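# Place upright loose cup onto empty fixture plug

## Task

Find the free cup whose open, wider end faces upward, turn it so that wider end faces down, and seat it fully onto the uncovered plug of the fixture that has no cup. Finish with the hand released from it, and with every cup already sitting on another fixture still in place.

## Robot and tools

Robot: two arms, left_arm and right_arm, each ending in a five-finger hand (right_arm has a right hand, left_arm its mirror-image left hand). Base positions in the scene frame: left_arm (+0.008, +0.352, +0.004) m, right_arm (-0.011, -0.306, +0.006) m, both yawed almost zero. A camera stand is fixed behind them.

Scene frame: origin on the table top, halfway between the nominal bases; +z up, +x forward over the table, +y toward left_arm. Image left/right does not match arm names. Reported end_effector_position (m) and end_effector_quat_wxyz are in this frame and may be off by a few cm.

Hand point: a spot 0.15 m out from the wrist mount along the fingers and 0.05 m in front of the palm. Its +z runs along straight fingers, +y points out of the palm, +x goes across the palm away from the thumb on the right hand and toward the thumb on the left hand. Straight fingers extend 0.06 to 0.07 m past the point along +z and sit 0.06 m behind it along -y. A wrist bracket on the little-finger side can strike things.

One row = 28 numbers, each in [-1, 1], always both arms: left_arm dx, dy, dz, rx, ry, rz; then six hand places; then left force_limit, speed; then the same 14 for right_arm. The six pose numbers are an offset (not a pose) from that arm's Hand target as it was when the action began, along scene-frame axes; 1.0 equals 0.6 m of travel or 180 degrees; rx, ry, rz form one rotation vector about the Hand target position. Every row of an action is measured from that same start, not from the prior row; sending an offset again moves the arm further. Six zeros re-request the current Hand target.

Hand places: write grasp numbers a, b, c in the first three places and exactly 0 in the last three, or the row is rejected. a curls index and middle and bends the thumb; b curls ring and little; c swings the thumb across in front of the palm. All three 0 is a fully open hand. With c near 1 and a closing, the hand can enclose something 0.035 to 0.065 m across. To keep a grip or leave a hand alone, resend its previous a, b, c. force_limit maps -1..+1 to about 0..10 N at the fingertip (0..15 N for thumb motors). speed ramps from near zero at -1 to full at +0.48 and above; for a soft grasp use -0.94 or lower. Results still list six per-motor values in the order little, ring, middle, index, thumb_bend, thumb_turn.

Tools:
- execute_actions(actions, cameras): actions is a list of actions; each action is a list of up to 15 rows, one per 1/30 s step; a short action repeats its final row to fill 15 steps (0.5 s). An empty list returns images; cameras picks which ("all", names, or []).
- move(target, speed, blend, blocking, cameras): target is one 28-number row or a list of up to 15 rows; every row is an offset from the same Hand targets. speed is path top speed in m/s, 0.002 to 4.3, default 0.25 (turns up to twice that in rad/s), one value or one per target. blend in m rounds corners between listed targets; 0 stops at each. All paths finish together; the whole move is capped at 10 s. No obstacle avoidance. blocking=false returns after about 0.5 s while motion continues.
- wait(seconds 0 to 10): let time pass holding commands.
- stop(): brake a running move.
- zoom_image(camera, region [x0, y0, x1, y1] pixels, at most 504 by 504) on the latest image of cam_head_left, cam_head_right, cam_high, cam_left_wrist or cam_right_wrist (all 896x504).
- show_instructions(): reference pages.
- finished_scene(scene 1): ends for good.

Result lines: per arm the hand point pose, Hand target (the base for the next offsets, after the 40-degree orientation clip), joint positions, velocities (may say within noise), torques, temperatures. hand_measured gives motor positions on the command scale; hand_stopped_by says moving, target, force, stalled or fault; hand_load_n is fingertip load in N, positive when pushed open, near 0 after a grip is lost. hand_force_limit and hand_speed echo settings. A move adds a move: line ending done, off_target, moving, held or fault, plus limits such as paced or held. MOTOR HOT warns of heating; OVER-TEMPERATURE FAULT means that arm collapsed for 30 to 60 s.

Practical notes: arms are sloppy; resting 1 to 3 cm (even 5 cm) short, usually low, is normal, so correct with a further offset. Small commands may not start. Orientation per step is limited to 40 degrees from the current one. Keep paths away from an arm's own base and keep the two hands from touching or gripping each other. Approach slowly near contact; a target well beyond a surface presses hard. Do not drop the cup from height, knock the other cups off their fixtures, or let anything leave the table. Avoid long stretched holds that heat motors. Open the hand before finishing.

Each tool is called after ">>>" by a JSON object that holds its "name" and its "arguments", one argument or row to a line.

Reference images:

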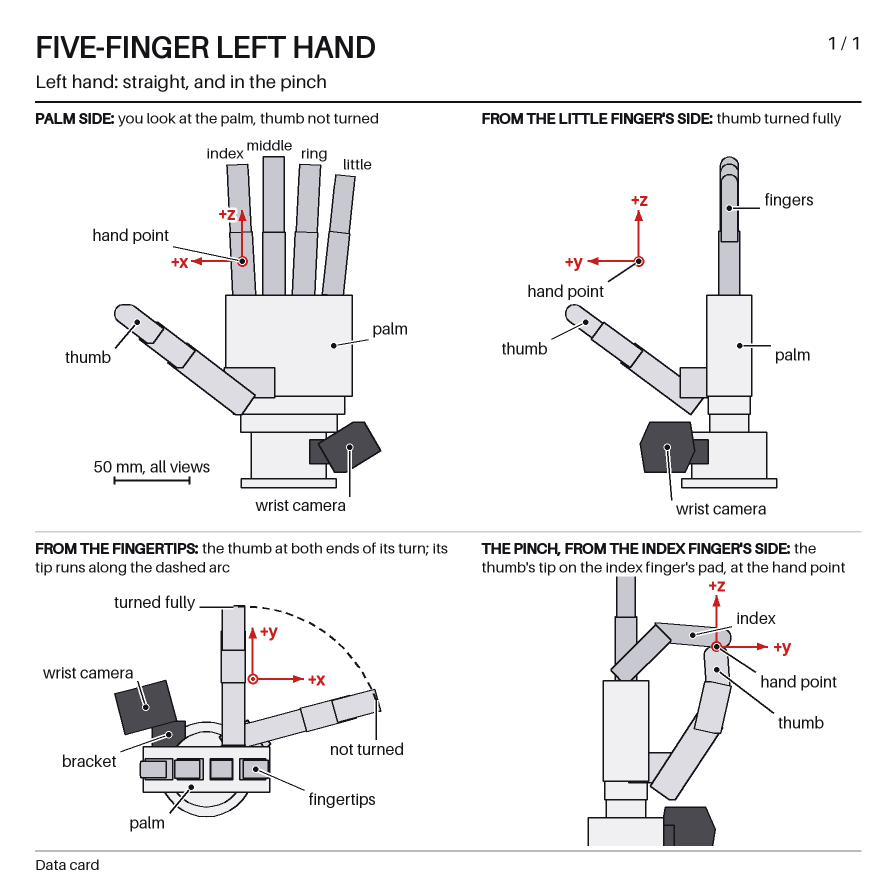

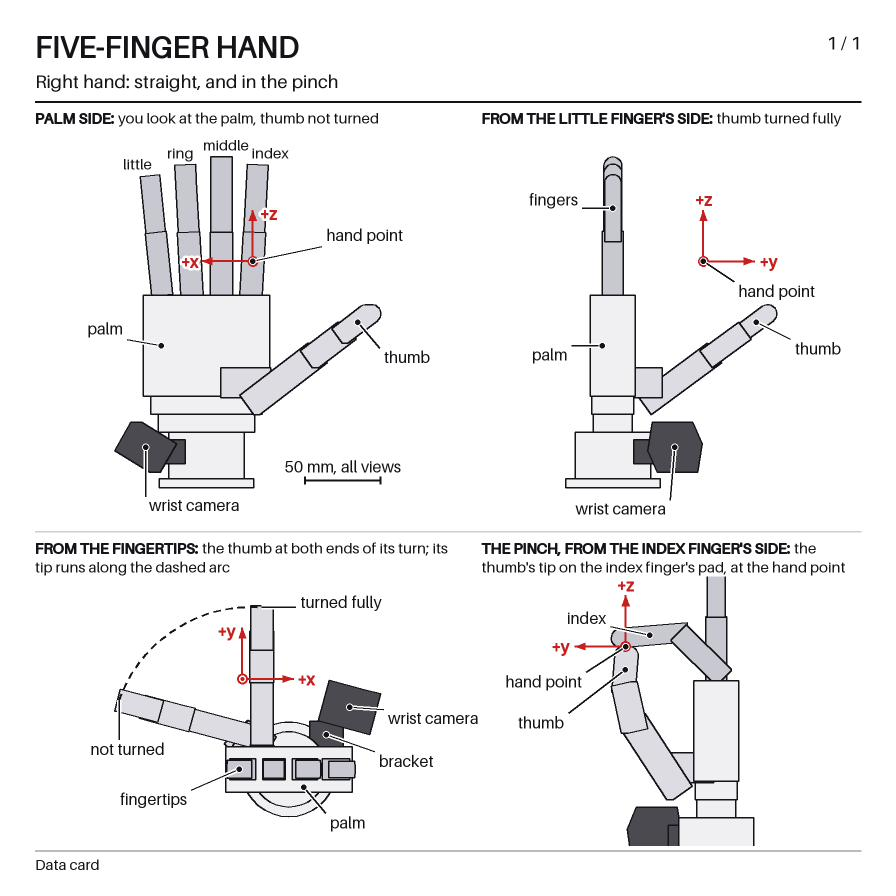

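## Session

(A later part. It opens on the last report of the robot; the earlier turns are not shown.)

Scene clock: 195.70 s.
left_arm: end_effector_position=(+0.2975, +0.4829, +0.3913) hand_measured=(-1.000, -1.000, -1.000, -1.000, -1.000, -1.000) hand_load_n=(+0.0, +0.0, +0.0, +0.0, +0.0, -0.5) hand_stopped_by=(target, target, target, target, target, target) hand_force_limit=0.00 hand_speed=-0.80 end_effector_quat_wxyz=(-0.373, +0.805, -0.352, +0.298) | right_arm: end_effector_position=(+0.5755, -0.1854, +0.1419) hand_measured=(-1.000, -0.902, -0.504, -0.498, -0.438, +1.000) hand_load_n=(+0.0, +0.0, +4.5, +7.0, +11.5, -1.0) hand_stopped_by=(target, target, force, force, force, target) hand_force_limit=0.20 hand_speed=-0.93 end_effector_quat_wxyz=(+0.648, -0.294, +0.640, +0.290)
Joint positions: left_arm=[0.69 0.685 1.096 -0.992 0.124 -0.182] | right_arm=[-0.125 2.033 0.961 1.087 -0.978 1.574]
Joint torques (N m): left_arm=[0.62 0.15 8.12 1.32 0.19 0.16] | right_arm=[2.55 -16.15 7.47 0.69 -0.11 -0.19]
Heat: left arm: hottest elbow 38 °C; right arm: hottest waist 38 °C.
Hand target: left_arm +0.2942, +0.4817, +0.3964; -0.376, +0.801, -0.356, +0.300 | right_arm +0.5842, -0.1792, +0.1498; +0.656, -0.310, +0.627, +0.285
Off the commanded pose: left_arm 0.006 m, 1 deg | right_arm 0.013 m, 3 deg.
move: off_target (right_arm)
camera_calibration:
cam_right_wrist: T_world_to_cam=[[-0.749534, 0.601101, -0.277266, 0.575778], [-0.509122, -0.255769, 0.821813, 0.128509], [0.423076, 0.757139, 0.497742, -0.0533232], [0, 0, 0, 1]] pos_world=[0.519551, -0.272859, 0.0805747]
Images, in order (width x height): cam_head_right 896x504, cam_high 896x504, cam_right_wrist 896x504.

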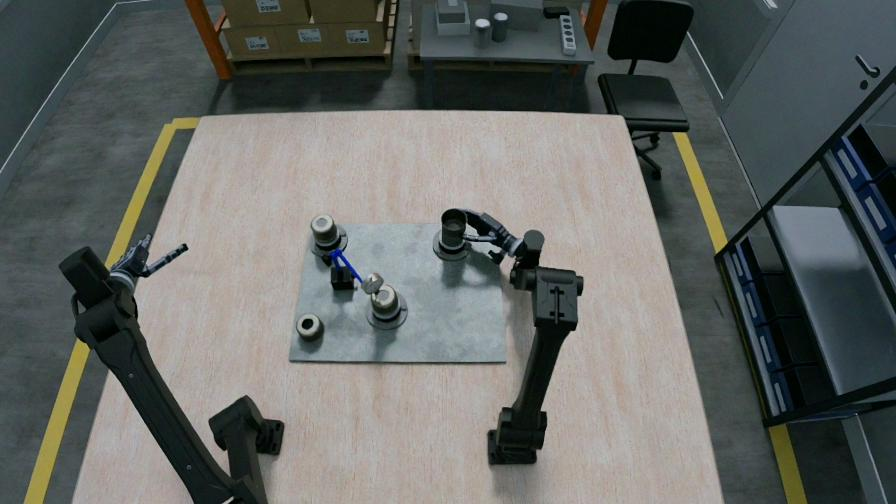

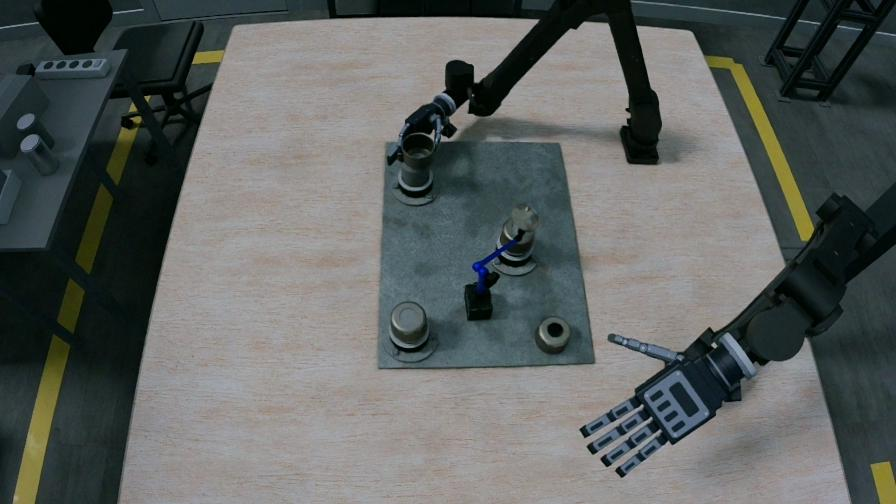

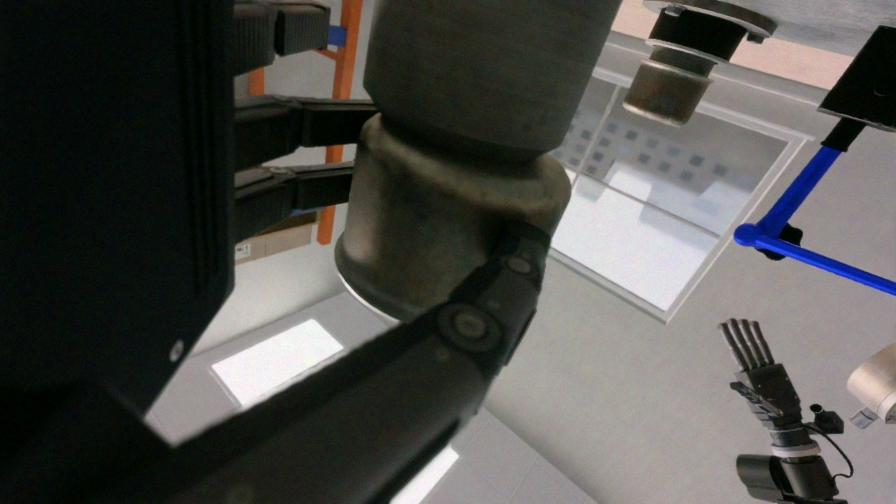

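>>> {"name": "move", "arguments": {
  "target": [0,0,0,0,0,0, 0,0,0,0,0,0, 0,-0.8, -0.005,0.005,0.1,0.0,0.0,0.0, 0.65,0,1,0,0,0, 0.2,-0.93],
  "speed": 0.05,
  "cameras": ["cam_high","cam_right_wrist","cam_head_right"]
}}

Scene clock: 198.67 s.
left_arm: end_effector_position=(+0.2975, +0.4829, +0.3913) hand_measured=(-1.000, -1.000, -1.000, -1.000, -1.000, -1.000) hand_load_n=(+0.0, -0.5, +0.0, +0.0, +0.0, +0.0) hand_stopped_by=(target, target, target, target, target, target) hand_force_limit=0.00 hand_speed=-0.80 end_effector_quat_wxyz=(-0.373, +0.805, -0.352, +0.298) | right_arm: end_effector_position=(+0.5769, -0.1844, +0.1763) hand_measured=(-1.000, -0.902, -0.504, -0.498, -0.438, +1.000) hand_load_n=(+0.0, +0.0, +4.5, +6.5, +11.5, -3.0) hand_stopped_by=(target, target, force, force, force, target) hand_force_limit=0.20 hand_speed=-0.93 end_effector_quat_wxyz=(+0.637, -0.291, +0.651, +0.294)
Joint positions: left_arm=[0.69 0.685 1.096 -0.992 0.124 -0.182] | right_arm=[-0.124 1.934 0.961 0.943 -0.978 1.558]
Joint velocities: left_arm=[within noise] | right_arm=[-0.005 -0.044 0.002 0.002 -0.022 -0.066]
Joint torques (N m): left_arm=[0.5 -0.32 8.14 1.29 0.24 0.22] | right_arm=[2.67 -19.72 7.46 1.01 0 -0.08]
Heat: left arm: hottest elbow 38 °C; right arm: hottest waist 38 °C.
Hand target: left_arm +0.2942, +0.4817, +0.3964; -0.376, +0.801, -0.356, +0.300 | right_arm +0.5812, -0.1762, +0.2098; +0.656, -0.310, +0.627, +0.285
Off the commanded pose: left_arm 0.006 m, 1 deg | right_arm 0.035 m, 4 deg.
move: off_target (right_arm)
camera_calibration:
cam_right_wrist: T_world_to_cam=[[-0.759191, 0.598701, -0.255316, 0.587096], [-0.481622, -0.252895, 0.839098, 0.0828514], [0.4378, 0.760001, 0.480343, -0.0766692], [0, 0, 0, 1]] pos_world=[0.519187, -0.272274, 0.117202]
Images, in order (width x height): cam_head_right 896x504, cam_high 896x504, cam_right_wrist 896x504.

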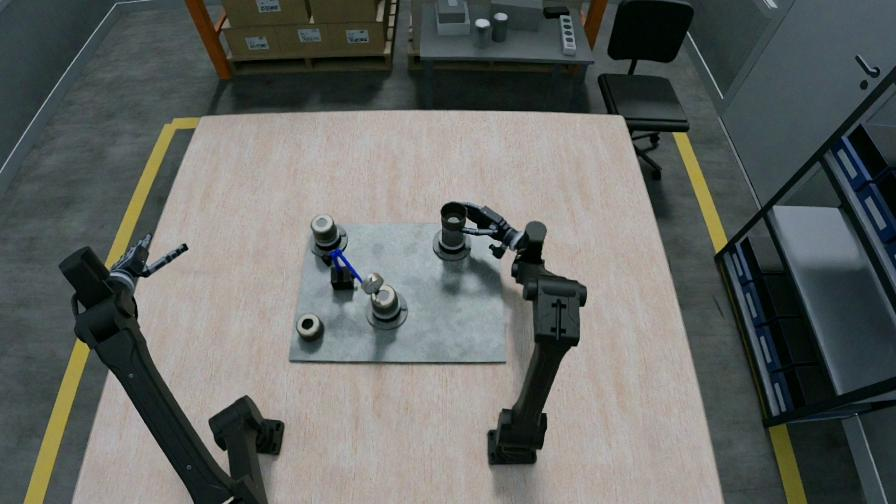

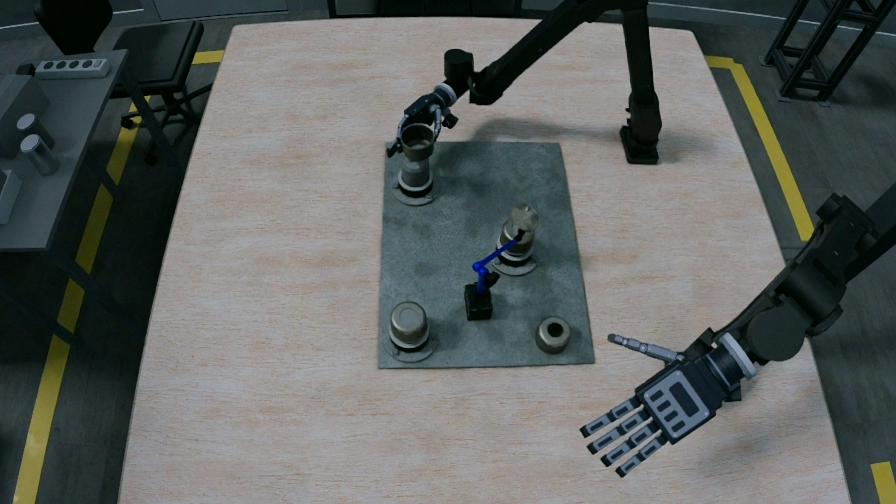

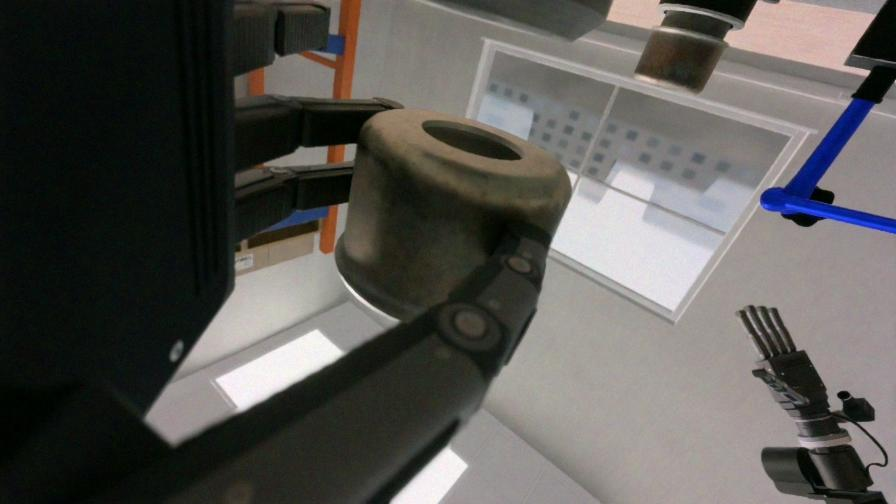

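>>> {"name": "move", "arguments": {
  "target": [
    [0,0,0,0,0,0, 0,0,0,0,0,0, 0,-0.8, -0.03,-0.03,0.16,0.0,0.0,0.0, 0.65,0,1,0,0,0, 0.2,-0.93],
    [0,0,0,0,0,0, 0,0,0,0,0,0, 0,-0.8, -0.05,-0.05,0.19,-0.323,-0.382,-0.0108, 0.65,0,1,0,0,0, 0.2,-0.93],
    [0,0,0,0,0,0, 0,0,0,0,0,0, 0,-0.8, -0.05,-0.05,0.19,-0.646,-0.764,-0.0216, 0.65,0,1,0,0,0, 0.2,-0.93]
  ],
  "speed": [0.08, 0.3, 0.3],
  "blend": [0.02, 0.02, 0],
  "cameras": ["cam_high","cam_right_wrist","cam_head_right","cam_head_left"]
}}

Scene clock: 206.90 s.
left_arm: end_effector_position=(+0.2975, +0.4829, +0.3913) hand_measured=(-1.000, -1.000, -1.000, -1.000, -1.000, -1.000) hand_load_n=(+0.0, +0.0, +0.0, +0.0, +0.0, +0.0) hand_stopped_by=(target, target, target, target, target, target) hand_force_limit=0.00 hand_speed=-0.80 end_effector_quat_wxyz=(-0.373, +0.805, -0.352, +0.298) | right_arm: end_effector_position=(+0.5514, -0.2116, +0.2802) hand_measured=(-1.000, -0.902, -0.504, -0.498, -0.438, +1.000) hand_load_n=(+0.0, +0.0, +4.0, +7.0, +12.0, +0.5) hand_stopped_by=(target, target, force, force, force, target) hand_force_limit=0.20 hand_speed=-0.93 end_effector_quat_wxyz=(-0.307, +0.666, +0.277, +0.620)
Joint positions: left_arm=[0.69 0.685 1.096 -0.992 0.124 -0.182] | right_arm=[-0.029 1.305 0.78 0.459 -0.883 -1.557]
Joint torques (N m): left_arm=[0.03 -0.38 8.17 1.17 0.23 0.22] | right_arm=[2.55 -12.34 8.87 3.08 -0.08 -0.44]
Heat: left arm: hottest elbow 38 °C; right arm: hottest waist 38 °C.
Hand target: left_arm +0.2942, +0.4817, +0.3964; -0.376, +0.801, -0.356, +0.300 | right_arm +0.5512, -0.2062, +0.3238; -0.284, +0.627, +0.310, +0.656
Off the commanded pose: left_arm 0.006 m, 1 deg | right_arm 0.044 m, 8 deg.
move: off_target (right_arm)
camera_calibration:
cam_right_wrist: T_world_to_cam=[[0.712792, -0.670309, 0.20643, -0.599071], [-0.251057, -0.518663, -0.817288, 0.25723], [0.654903, 0.53073, -0.537985, 0.0222942], [0, 0, 0, 1]] pos_world=[0.476992, -0.279979, 0.345891]
Images, in order (width x height): cam_head_left 896x504, cam_head_right 896x504, cam_high 896x504, cam_right_wrist 896x504.

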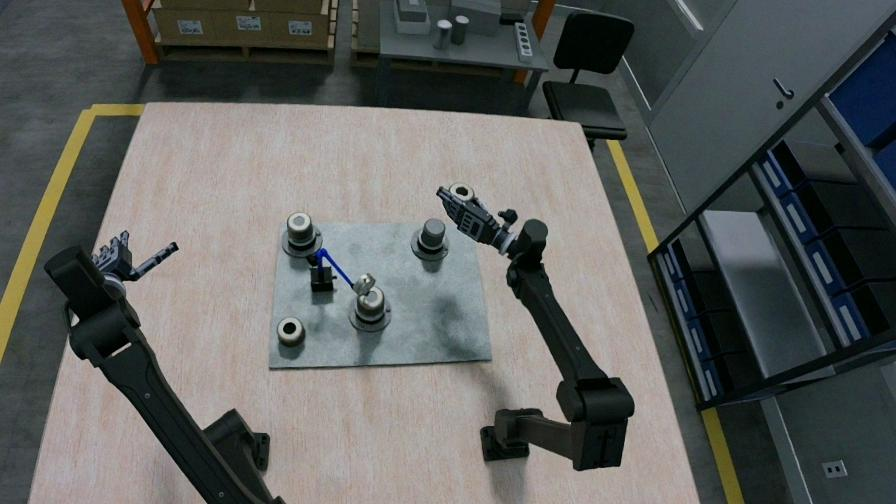

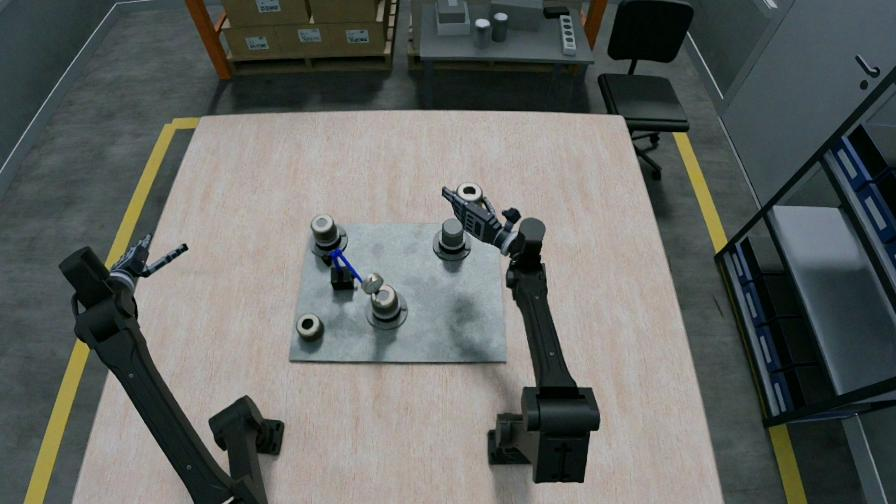

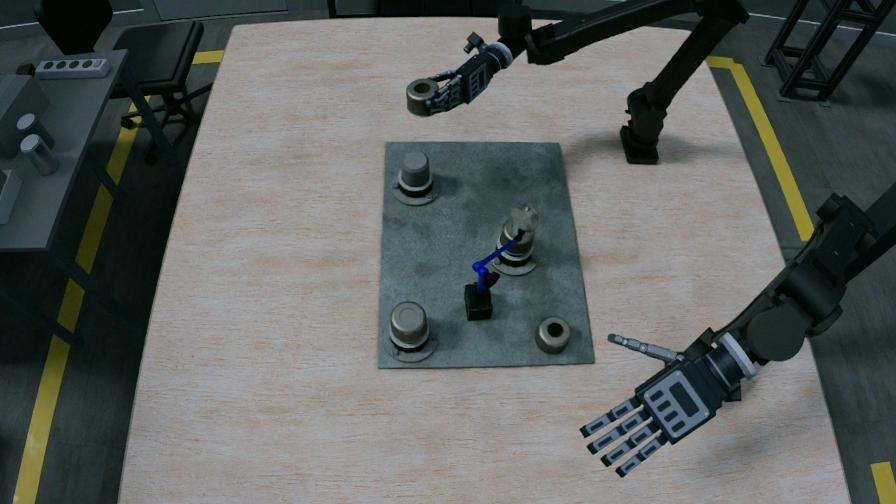

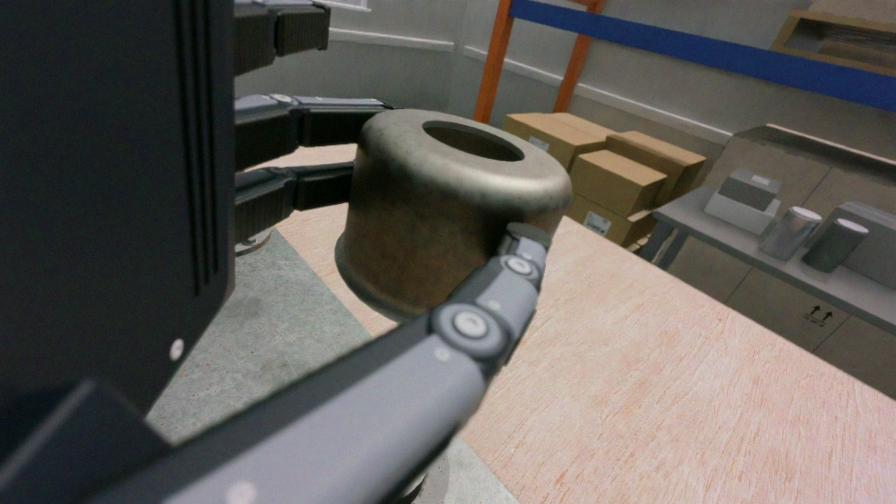

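>>> {"name": "move", "arguments": {
  "target": [0,0,0,0,0,0, 0,0,0,0,0,0, 0,-0.8, 0.0373,0.055,-0.1647,-0.008,-0.026,0.0, 0.65,0,1,0,0,0, 0.2,-0.93],
  "speed": 0.08,
  "cameras": ["cam_high","cam_right_wrist","cam_head_right","cam_head_left"]
}}

>>> {"name": "zoom_image", "arguments": {
  "camera": "cam_high",
  "region": [375, 95, 455, 205]
}}

>>> {"name": "zoom_image", "arguments": {
  "camera": "cam_head_right",
  "region": [420, 195, 500, 275]
}}

>>> {"name": "zoom_image", "arguments": {
  "camera": "cam_head_left",
  "region": [400, 195, 480, 275]
}}

Scene clock: 210.63 s.
left_arm: end_effector_position=(+0.2975, +0.4829, +0.3913) hand_measured=(-1.000, -1.000, -1.000, -1.000, -1.000, -1.000) hand_load_n=(+0.0, +0.0, -0.5, +0.0, +0.0, -0.5) hand_stopped_by=(target, target, target, target, target, target) hand_force_limit=0.00 hand_speed=-0.80 end_effector_quat_wxyz=(-0.373, +0.805, -0.352, +0.298) | right_arm: end_effector_position=(+0.5671, -0.1729, +0.1937) hand_measured=(-1.000, -0.902, -0.504, -0.498, -0.438, +1.000) hand_load_n=(+0.0, +0.0, +4.0, +7.0, +12.0, +0.5) hand_stopped_by=(target, target, force, force, force, target) hand_force_limit=0.20 hand_speed=-0.93 end_effector_quat_wxyz=(-0.289, +0.637, +0.310, +0.644)
Joint positions: left_arm=[0.69 0.685 1.096 -0.992 0.124 -0.182] | right_arm=[0.06 1.563 0.694 0.863 -0.817 -1.606]
Joint torques (N m): left_arm=[0.44 0.21 8.24 1.47 0.26 0.23] | right_arm=[2.55 -12.28 6.91 3.59 0.03 -0.44]
Heat: left arm: hottest elbow 38 °C; right arm: hottest waist 38 °C.
Hand target: left_arm +0.2942, +0.4817, +0.3964; -0.376, +0.801, -0.356, +0.300 | right_arm +0.5736, -0.1732, +0.2250; -0.263, +0.603, +0.330, +0.677
Off the commanded pose: left_arm 0.006 m, 1 deg | right_arm 0.032 m, 7 deg.
move: off_target (right_arm)
camera_calibration:
cam_right_wrist: T_world_to_cam=[[0.703717, -0.644812, 0.298328, -0.574678], [-0.157312, -0.550886, -0.81962, 0.152369], [0.692846, 0.52985, -0.489105, -0.0861368], [0, 0, 0, 1]] pos_world=[0.488059, -0.240982, 0.254197]
Images, in order (width x height): cam_head_left 896x504, cam_head_right 896x504, cam_high 896x504, cam_right_wrist 896x504.

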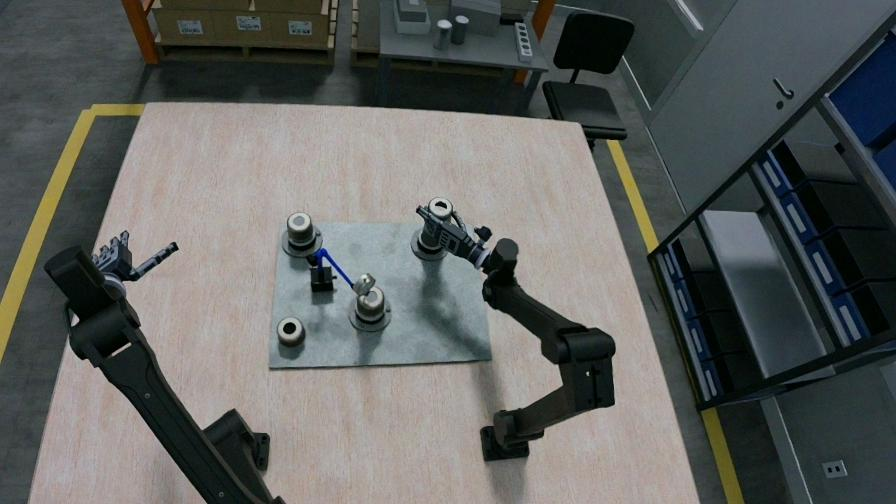

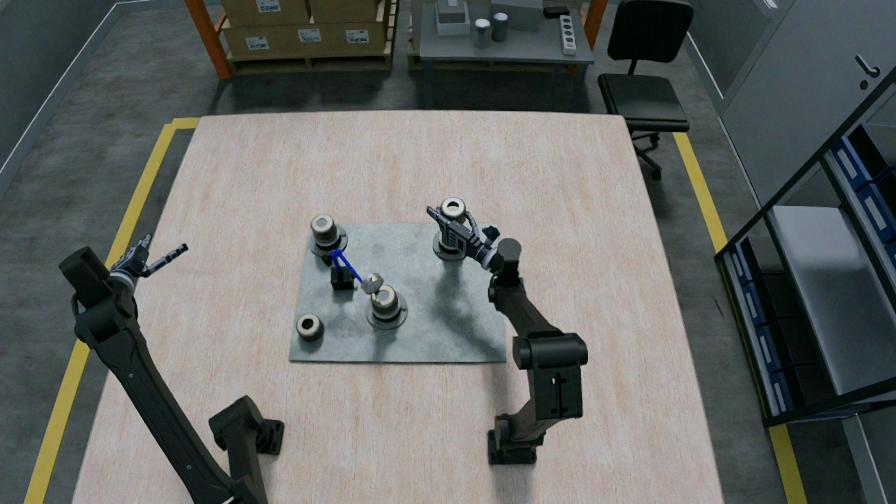

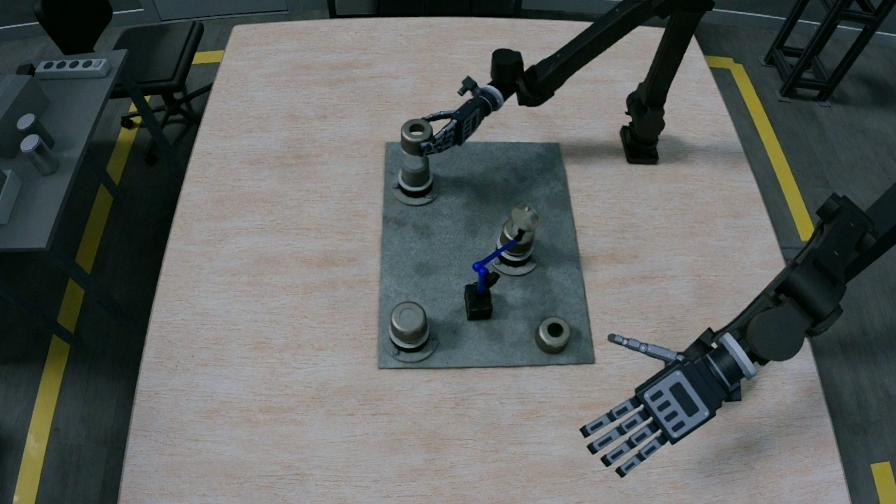

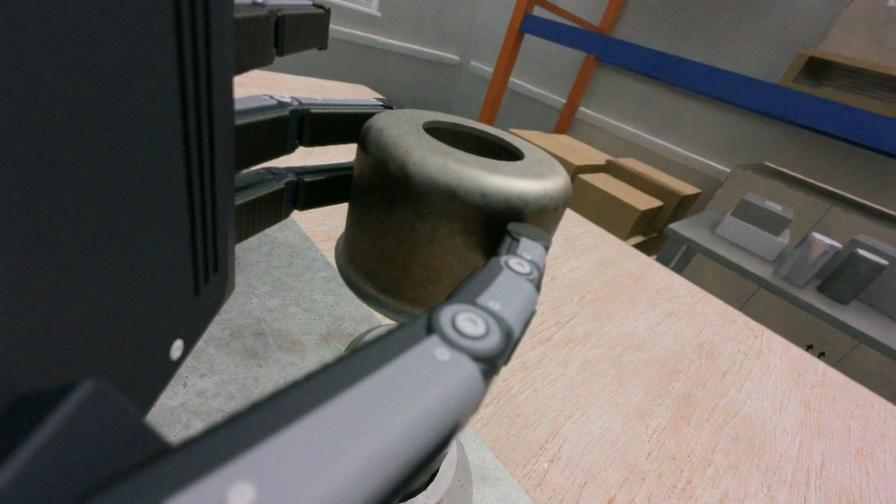

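Scaled by 4.582 from the camera's 896x504 image, which has a finer 1280x720 frame.

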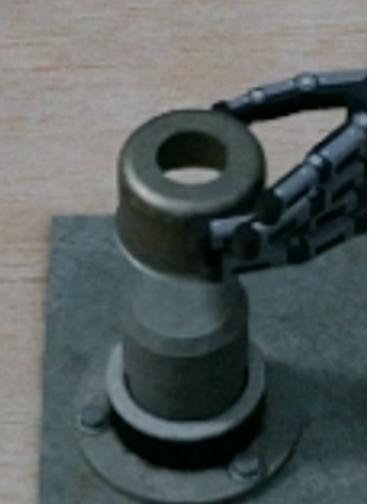

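Scaled by 6.300 from the camera's 896x504 image, which has a finer 1280x720 frame.

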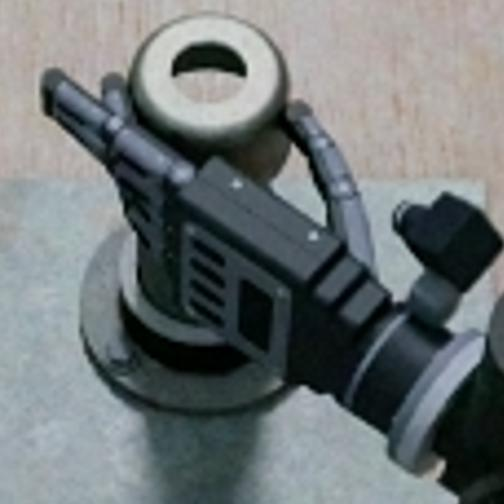

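Scaled by 6.300 from the camera's 896x504 image, which has a finer 1280x720 frame.

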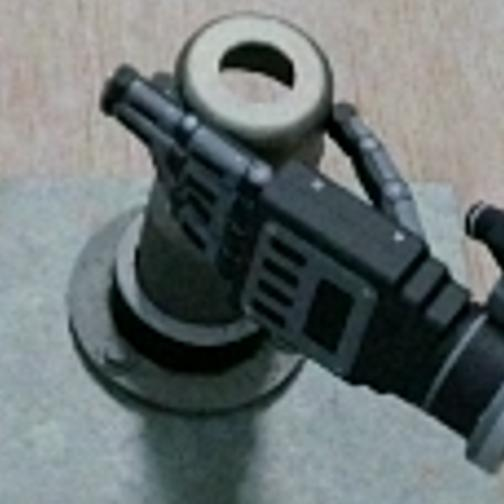

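>>> {"name": "move", "arguments": {
  "target": [0,0,0,0,0,0, 0,0,0,0,0,0, 0,-0.8, 0.008,0.002,-0.072,0,0,0.0, 0.65,0,1,0,0,0, 0.2,-0.93],
  "speed": 0.05,
  "cameras": ["cam_high","cam_right_wrist","cam_head_right","cam_head_left"]
}}

>>> {"name": "zoom_image", "arguments": {
  "camera": "cam_high",
  "region": [385, 110, 445, 190]
}}

>>> {"name": "zoom_image", "arguments": {
  "camera": "cam_head_right",
  "region": [420, 195, 500, 275]
}}

>>> {"name": "zoom_image", "arguments": {
  "camera": "cam_head_left",
  "region": [400, 195, 480, 275]
}}

Scene clock: 214.03 s.
left_arm: end_effector_position=(+0.2975, +0.4829, +0.3913) hand_measured=(-1.000, -1.000, -1.000, -1.000, -1.000, -1.000) hand_load_n=(+0.0, +0.0, +0.0, +0.0, +0.0, -0.5) hand_stopped_by=(target, target, target, target, target, target) hand_force_limit=0.00 hand_speed=-0.80 end_effector_quat_wxyz=(-0.373, +0.805, -0.352, +0.298) | right_arm: end_effector_position=(+0.5719, -0.1729, +0.1528) hand_measured=(-1.000, -0.902, -0.504, -0.498, -0.438, +1.000) hand_load_n=(+0.0, +0.0, +4.0, +7.0, +11.5, +0.5) hand_stopped_by=(target, target, force, force, force, target) hand_force_limit=0.20 hand_speed=-0.93 end_effector_quat_wxyz=(-0.287, +0.636, +0.311, +0.646)
Joint positions: left_arm=[0.69 0.685 1.096 -0.992 0.124 -0.182] | right_arm=[0.06 1.687 0.682 1.003 -0.816 -1.608]
Joint torques (N m): left_arm=[0.97 0.67 8.21 1.29 0.2 0.19] | right_arm=[2.61 -13.04 5.91 3.6 0.03 -0.42]
Heat: left arm: hottest elbow 38 °C; right arm: hottest waist 38 °C.
Hand target: left_arm +0.2942, +0.4817, +0.3964; -0.376, +0.801, -0.356, +0.300 | right_arm +0.5784, -0.1720, +0.1818; -0.263, +0.603, +0.330, +0.677
Off the commanded pose: left_arm 0.006 m, 1 deg | right_arm 0.030 m, 6 deg.
move: off_target (right_arm)
camera_calibration:
cam_right_wrist: T_world_to_cam=[[0.701439, -0.645662, 0.301834, -0.565269], [-0.154712, -0.551327, -0.819819, 0.11793], [0.695735, 0.528356, -0.486614, -0.111819], [0, 0, 0, 1]] pos_world=[0.492544, -0.240875, 0.212886]
Images, in order (width x height): cam_head_left 896x504, cam_head_right 896x504, cam_high 896x504, cam_right_wrist 896x504.

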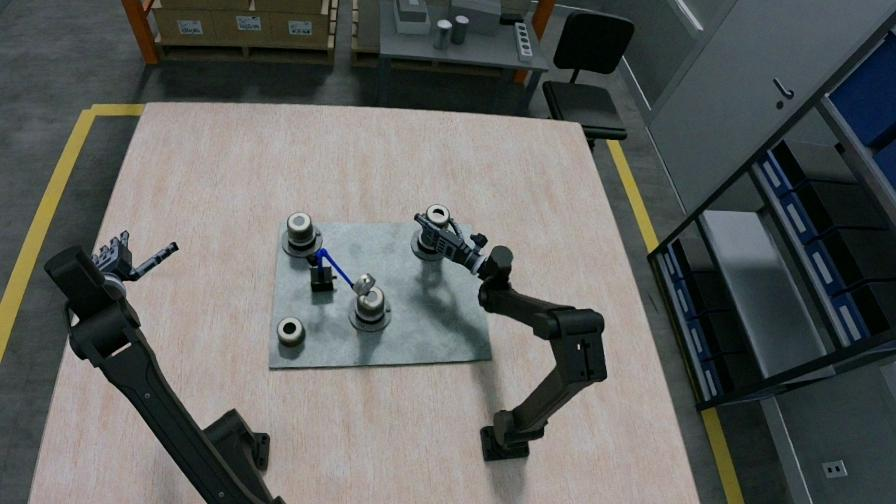

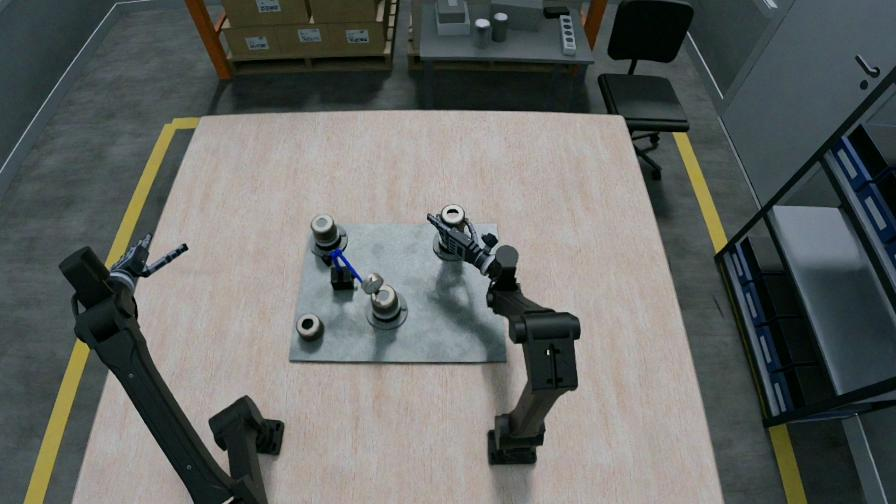

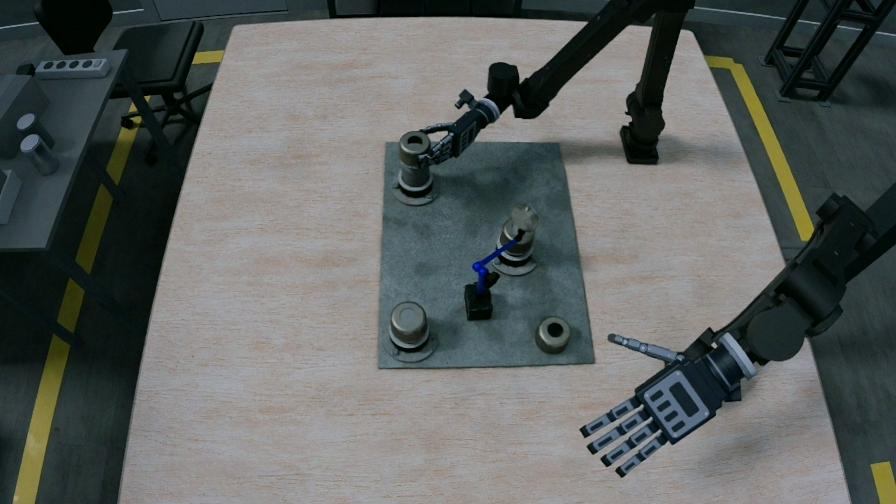

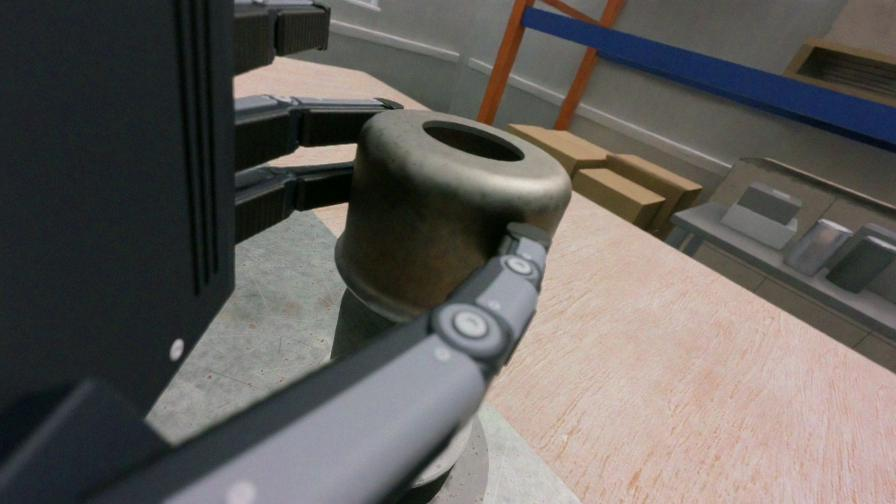

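Scaled by 6.300 from the camera's 896x504 image, which has a finer 1280x720 frame.

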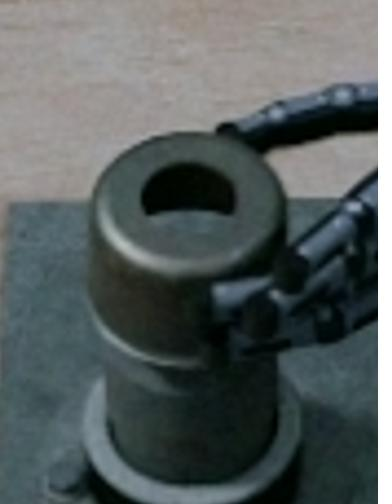

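Scaled by 6.300 from the camera's 896x504 image, which has a finer 1280x720 frame.

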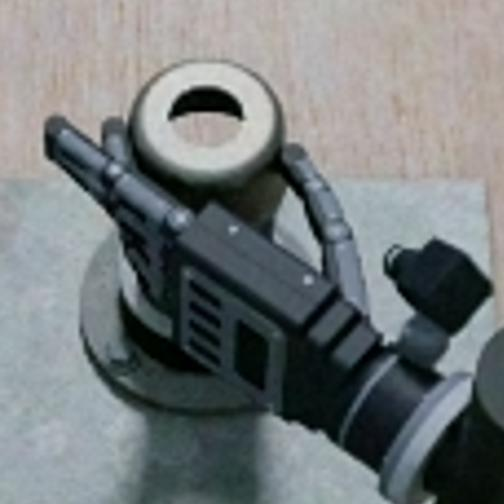

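Scaled by 6.300 from the camera's 896x504 image, which has a finer 1280x720 frame.

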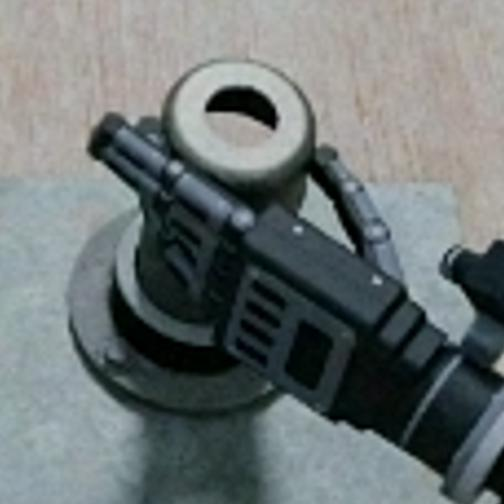

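>>> {"name": "move", "arguments": {
  "target": [0,0,0,0,0,0, 0,0,0,0,0,0, 0,-0.8, -0.001,-0.001,-0.036,0.0,0.004,0.0, 0.65,0,1,0,0,0, 0.2,-0.93],
  "speed": 0.04,
  "cameras": ["cam_high","cam_right_wrist","cam_head_right","cam_head_left"]
}}

>>> {"name": "zoom_image", "arguments": {
  "camera": "cam_high",
  "region": [385, 110, 445, 190]
}}

>>> {"name": "zoom_image", "arguments": {
  "camera": "cam_head_right",
  "region": [420, 195, 500, 275]
}}

>>> {"name": "zoom_image", "arguments": {
  "camera": "cam_head_left",
  "region": [400, 195, 480, 275]
}}

Scene clock: 216.93 s.
left_arm: end_effector_position=(+0.2975, +0.4829, +0.3913) hand_measured=(-1.000, -1.000, -1.000, -1.000, -1.000, -1.000) hand_load_n=(+0.0, +0.0, +0.0, +0.0, +0.0, -0.5) hand_stopped_by=(target, target, target, target, target, target) hand_force_limit=0.00 hand_speed=-0.80 end_effector_quat_wxyz=(-0.373, +0.805, -0.352, +0.298) | right_arm: end_effector_position=(+0.5710, -0.1729, +0.1312) hand_measured=(-1.000, -0.902, -0.504, -0.498, -0.438, +1.000) hand_load_n=(+0.0, +0.0, +4.0, +7.0, +12.0, +0.5) hand_stopped_by=(target, target, force, force, force, target) hand_force_limit=0.20 hand_speed=-0.93 end_effector_quat_wxyz=(-0.289, +0.640, +0.309, +0.642)
Joint positions: left_arm=[0.69 0.685 1.096 -0.992 0.124 -0.182] | right_arm=[0.06 1.741 0.674 1.052 -0.816 -1.608]
Joint torques (N m): left_arm=[0.15 0.38 7.91 1.03 0.21 0.22] | right_arm=[2.49 -13.33 5.45 3.59 -0.03 -0.41]
Heat: left arm: hottest elbow 38 °C; right arm: hottest waist 38 °C.
Hand target: left_arm +0.2942, +0.4817, +0.3964; -0.376, +0.801, -0.356, +0.300 | right_arm +0.5778, -0.1726, +0.1602; -0.265, +0.608, +0.328, +0.673
Off the commanded pose: left_arm 0.006 m, 1 deg | right_arm 0.030 m, 6 deg.
move: off_target (right_arm)
camera_calibration:
cam_right_wrist: T_world_to_cam=[[0.705064, -0.645467, 0.293695, -0.559144], [-0.164722, -0.551896, -0.817482, 0.105476], [0.689747, 0.528, -0.495445, -0.117092], [0, 0, 0, 1]] pos_world=[0.492371, -0.240873, 0.19243]
Images, in order (width x height): cam_head_left 896x504, cam_head_right 896x504, cam_high 896x504, cam_right_wrist 896x504.

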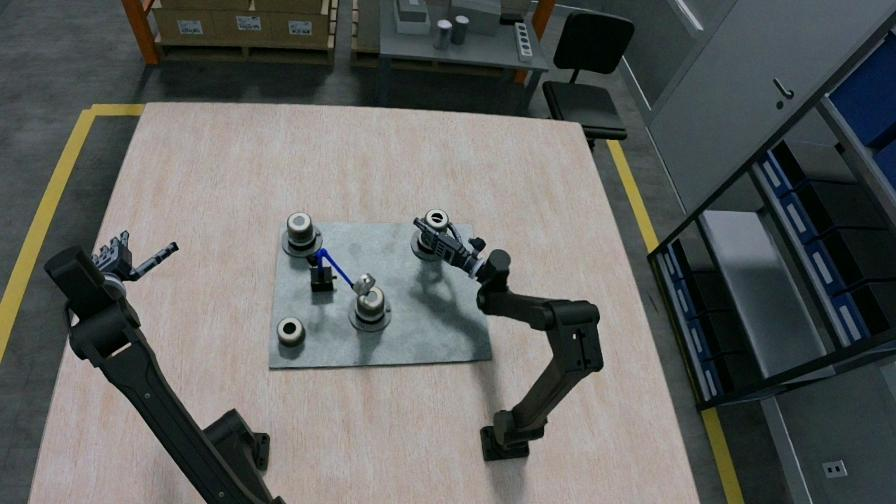

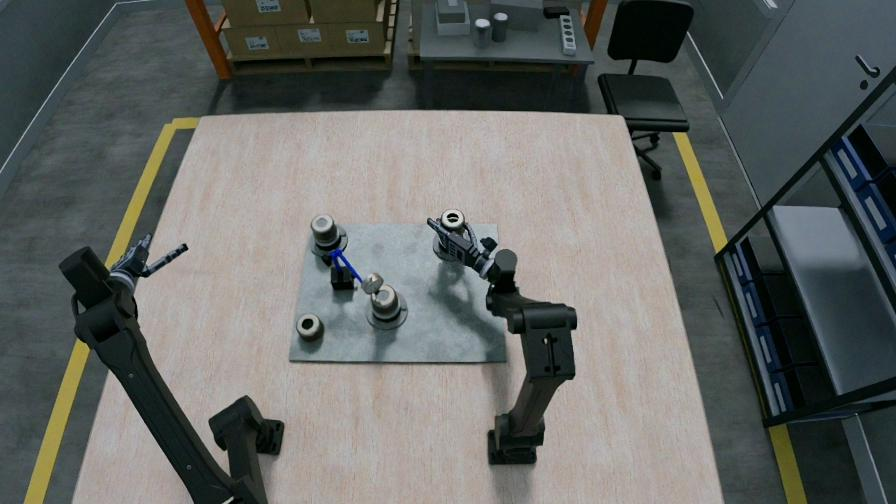

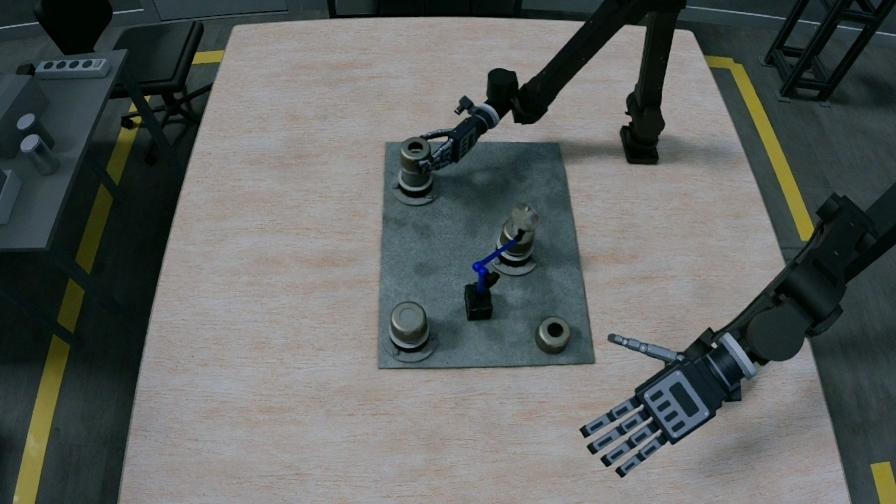

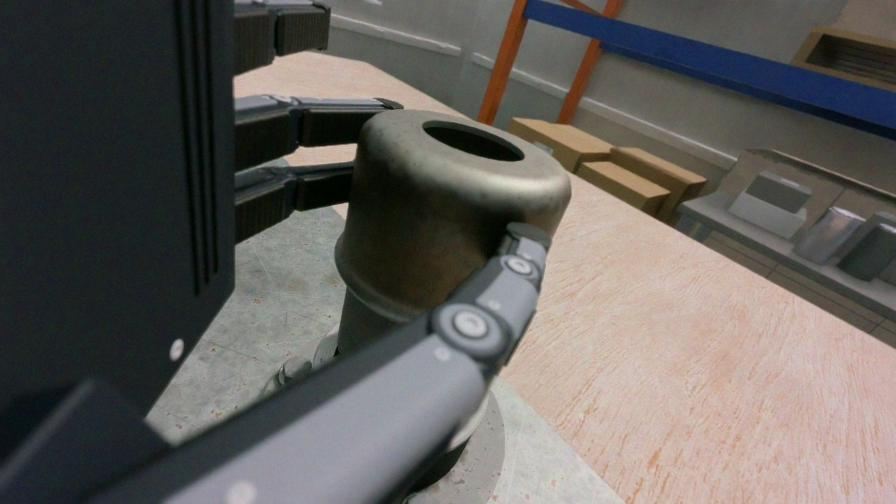

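Scaled by 6.300 from the camera's 896x504 image, which has a finer 1280x720 frame.

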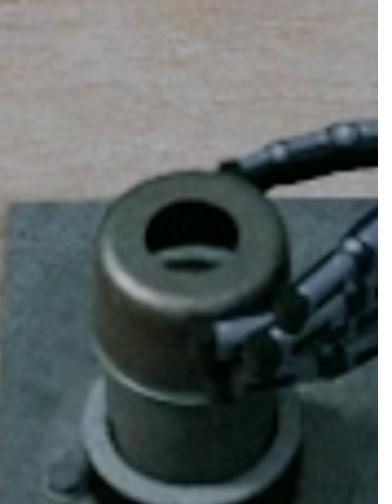

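Scaled by 6.300 from the camera's 896x504 image, which has a finer 1280x720 frame.

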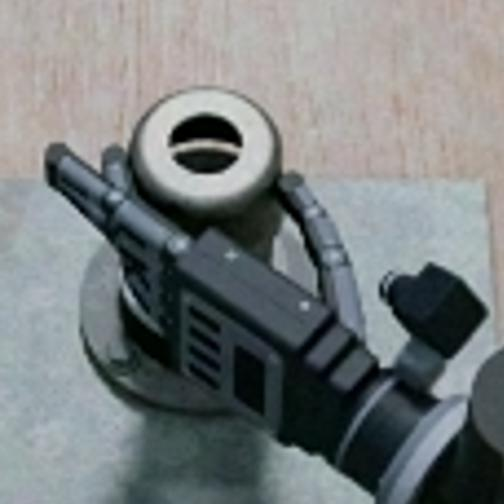

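Scaled by 6.300 from the camera's 896x504 image, which has a finer 1280x720 frame.

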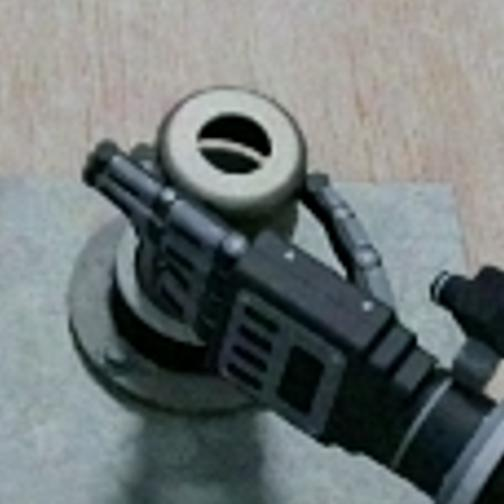

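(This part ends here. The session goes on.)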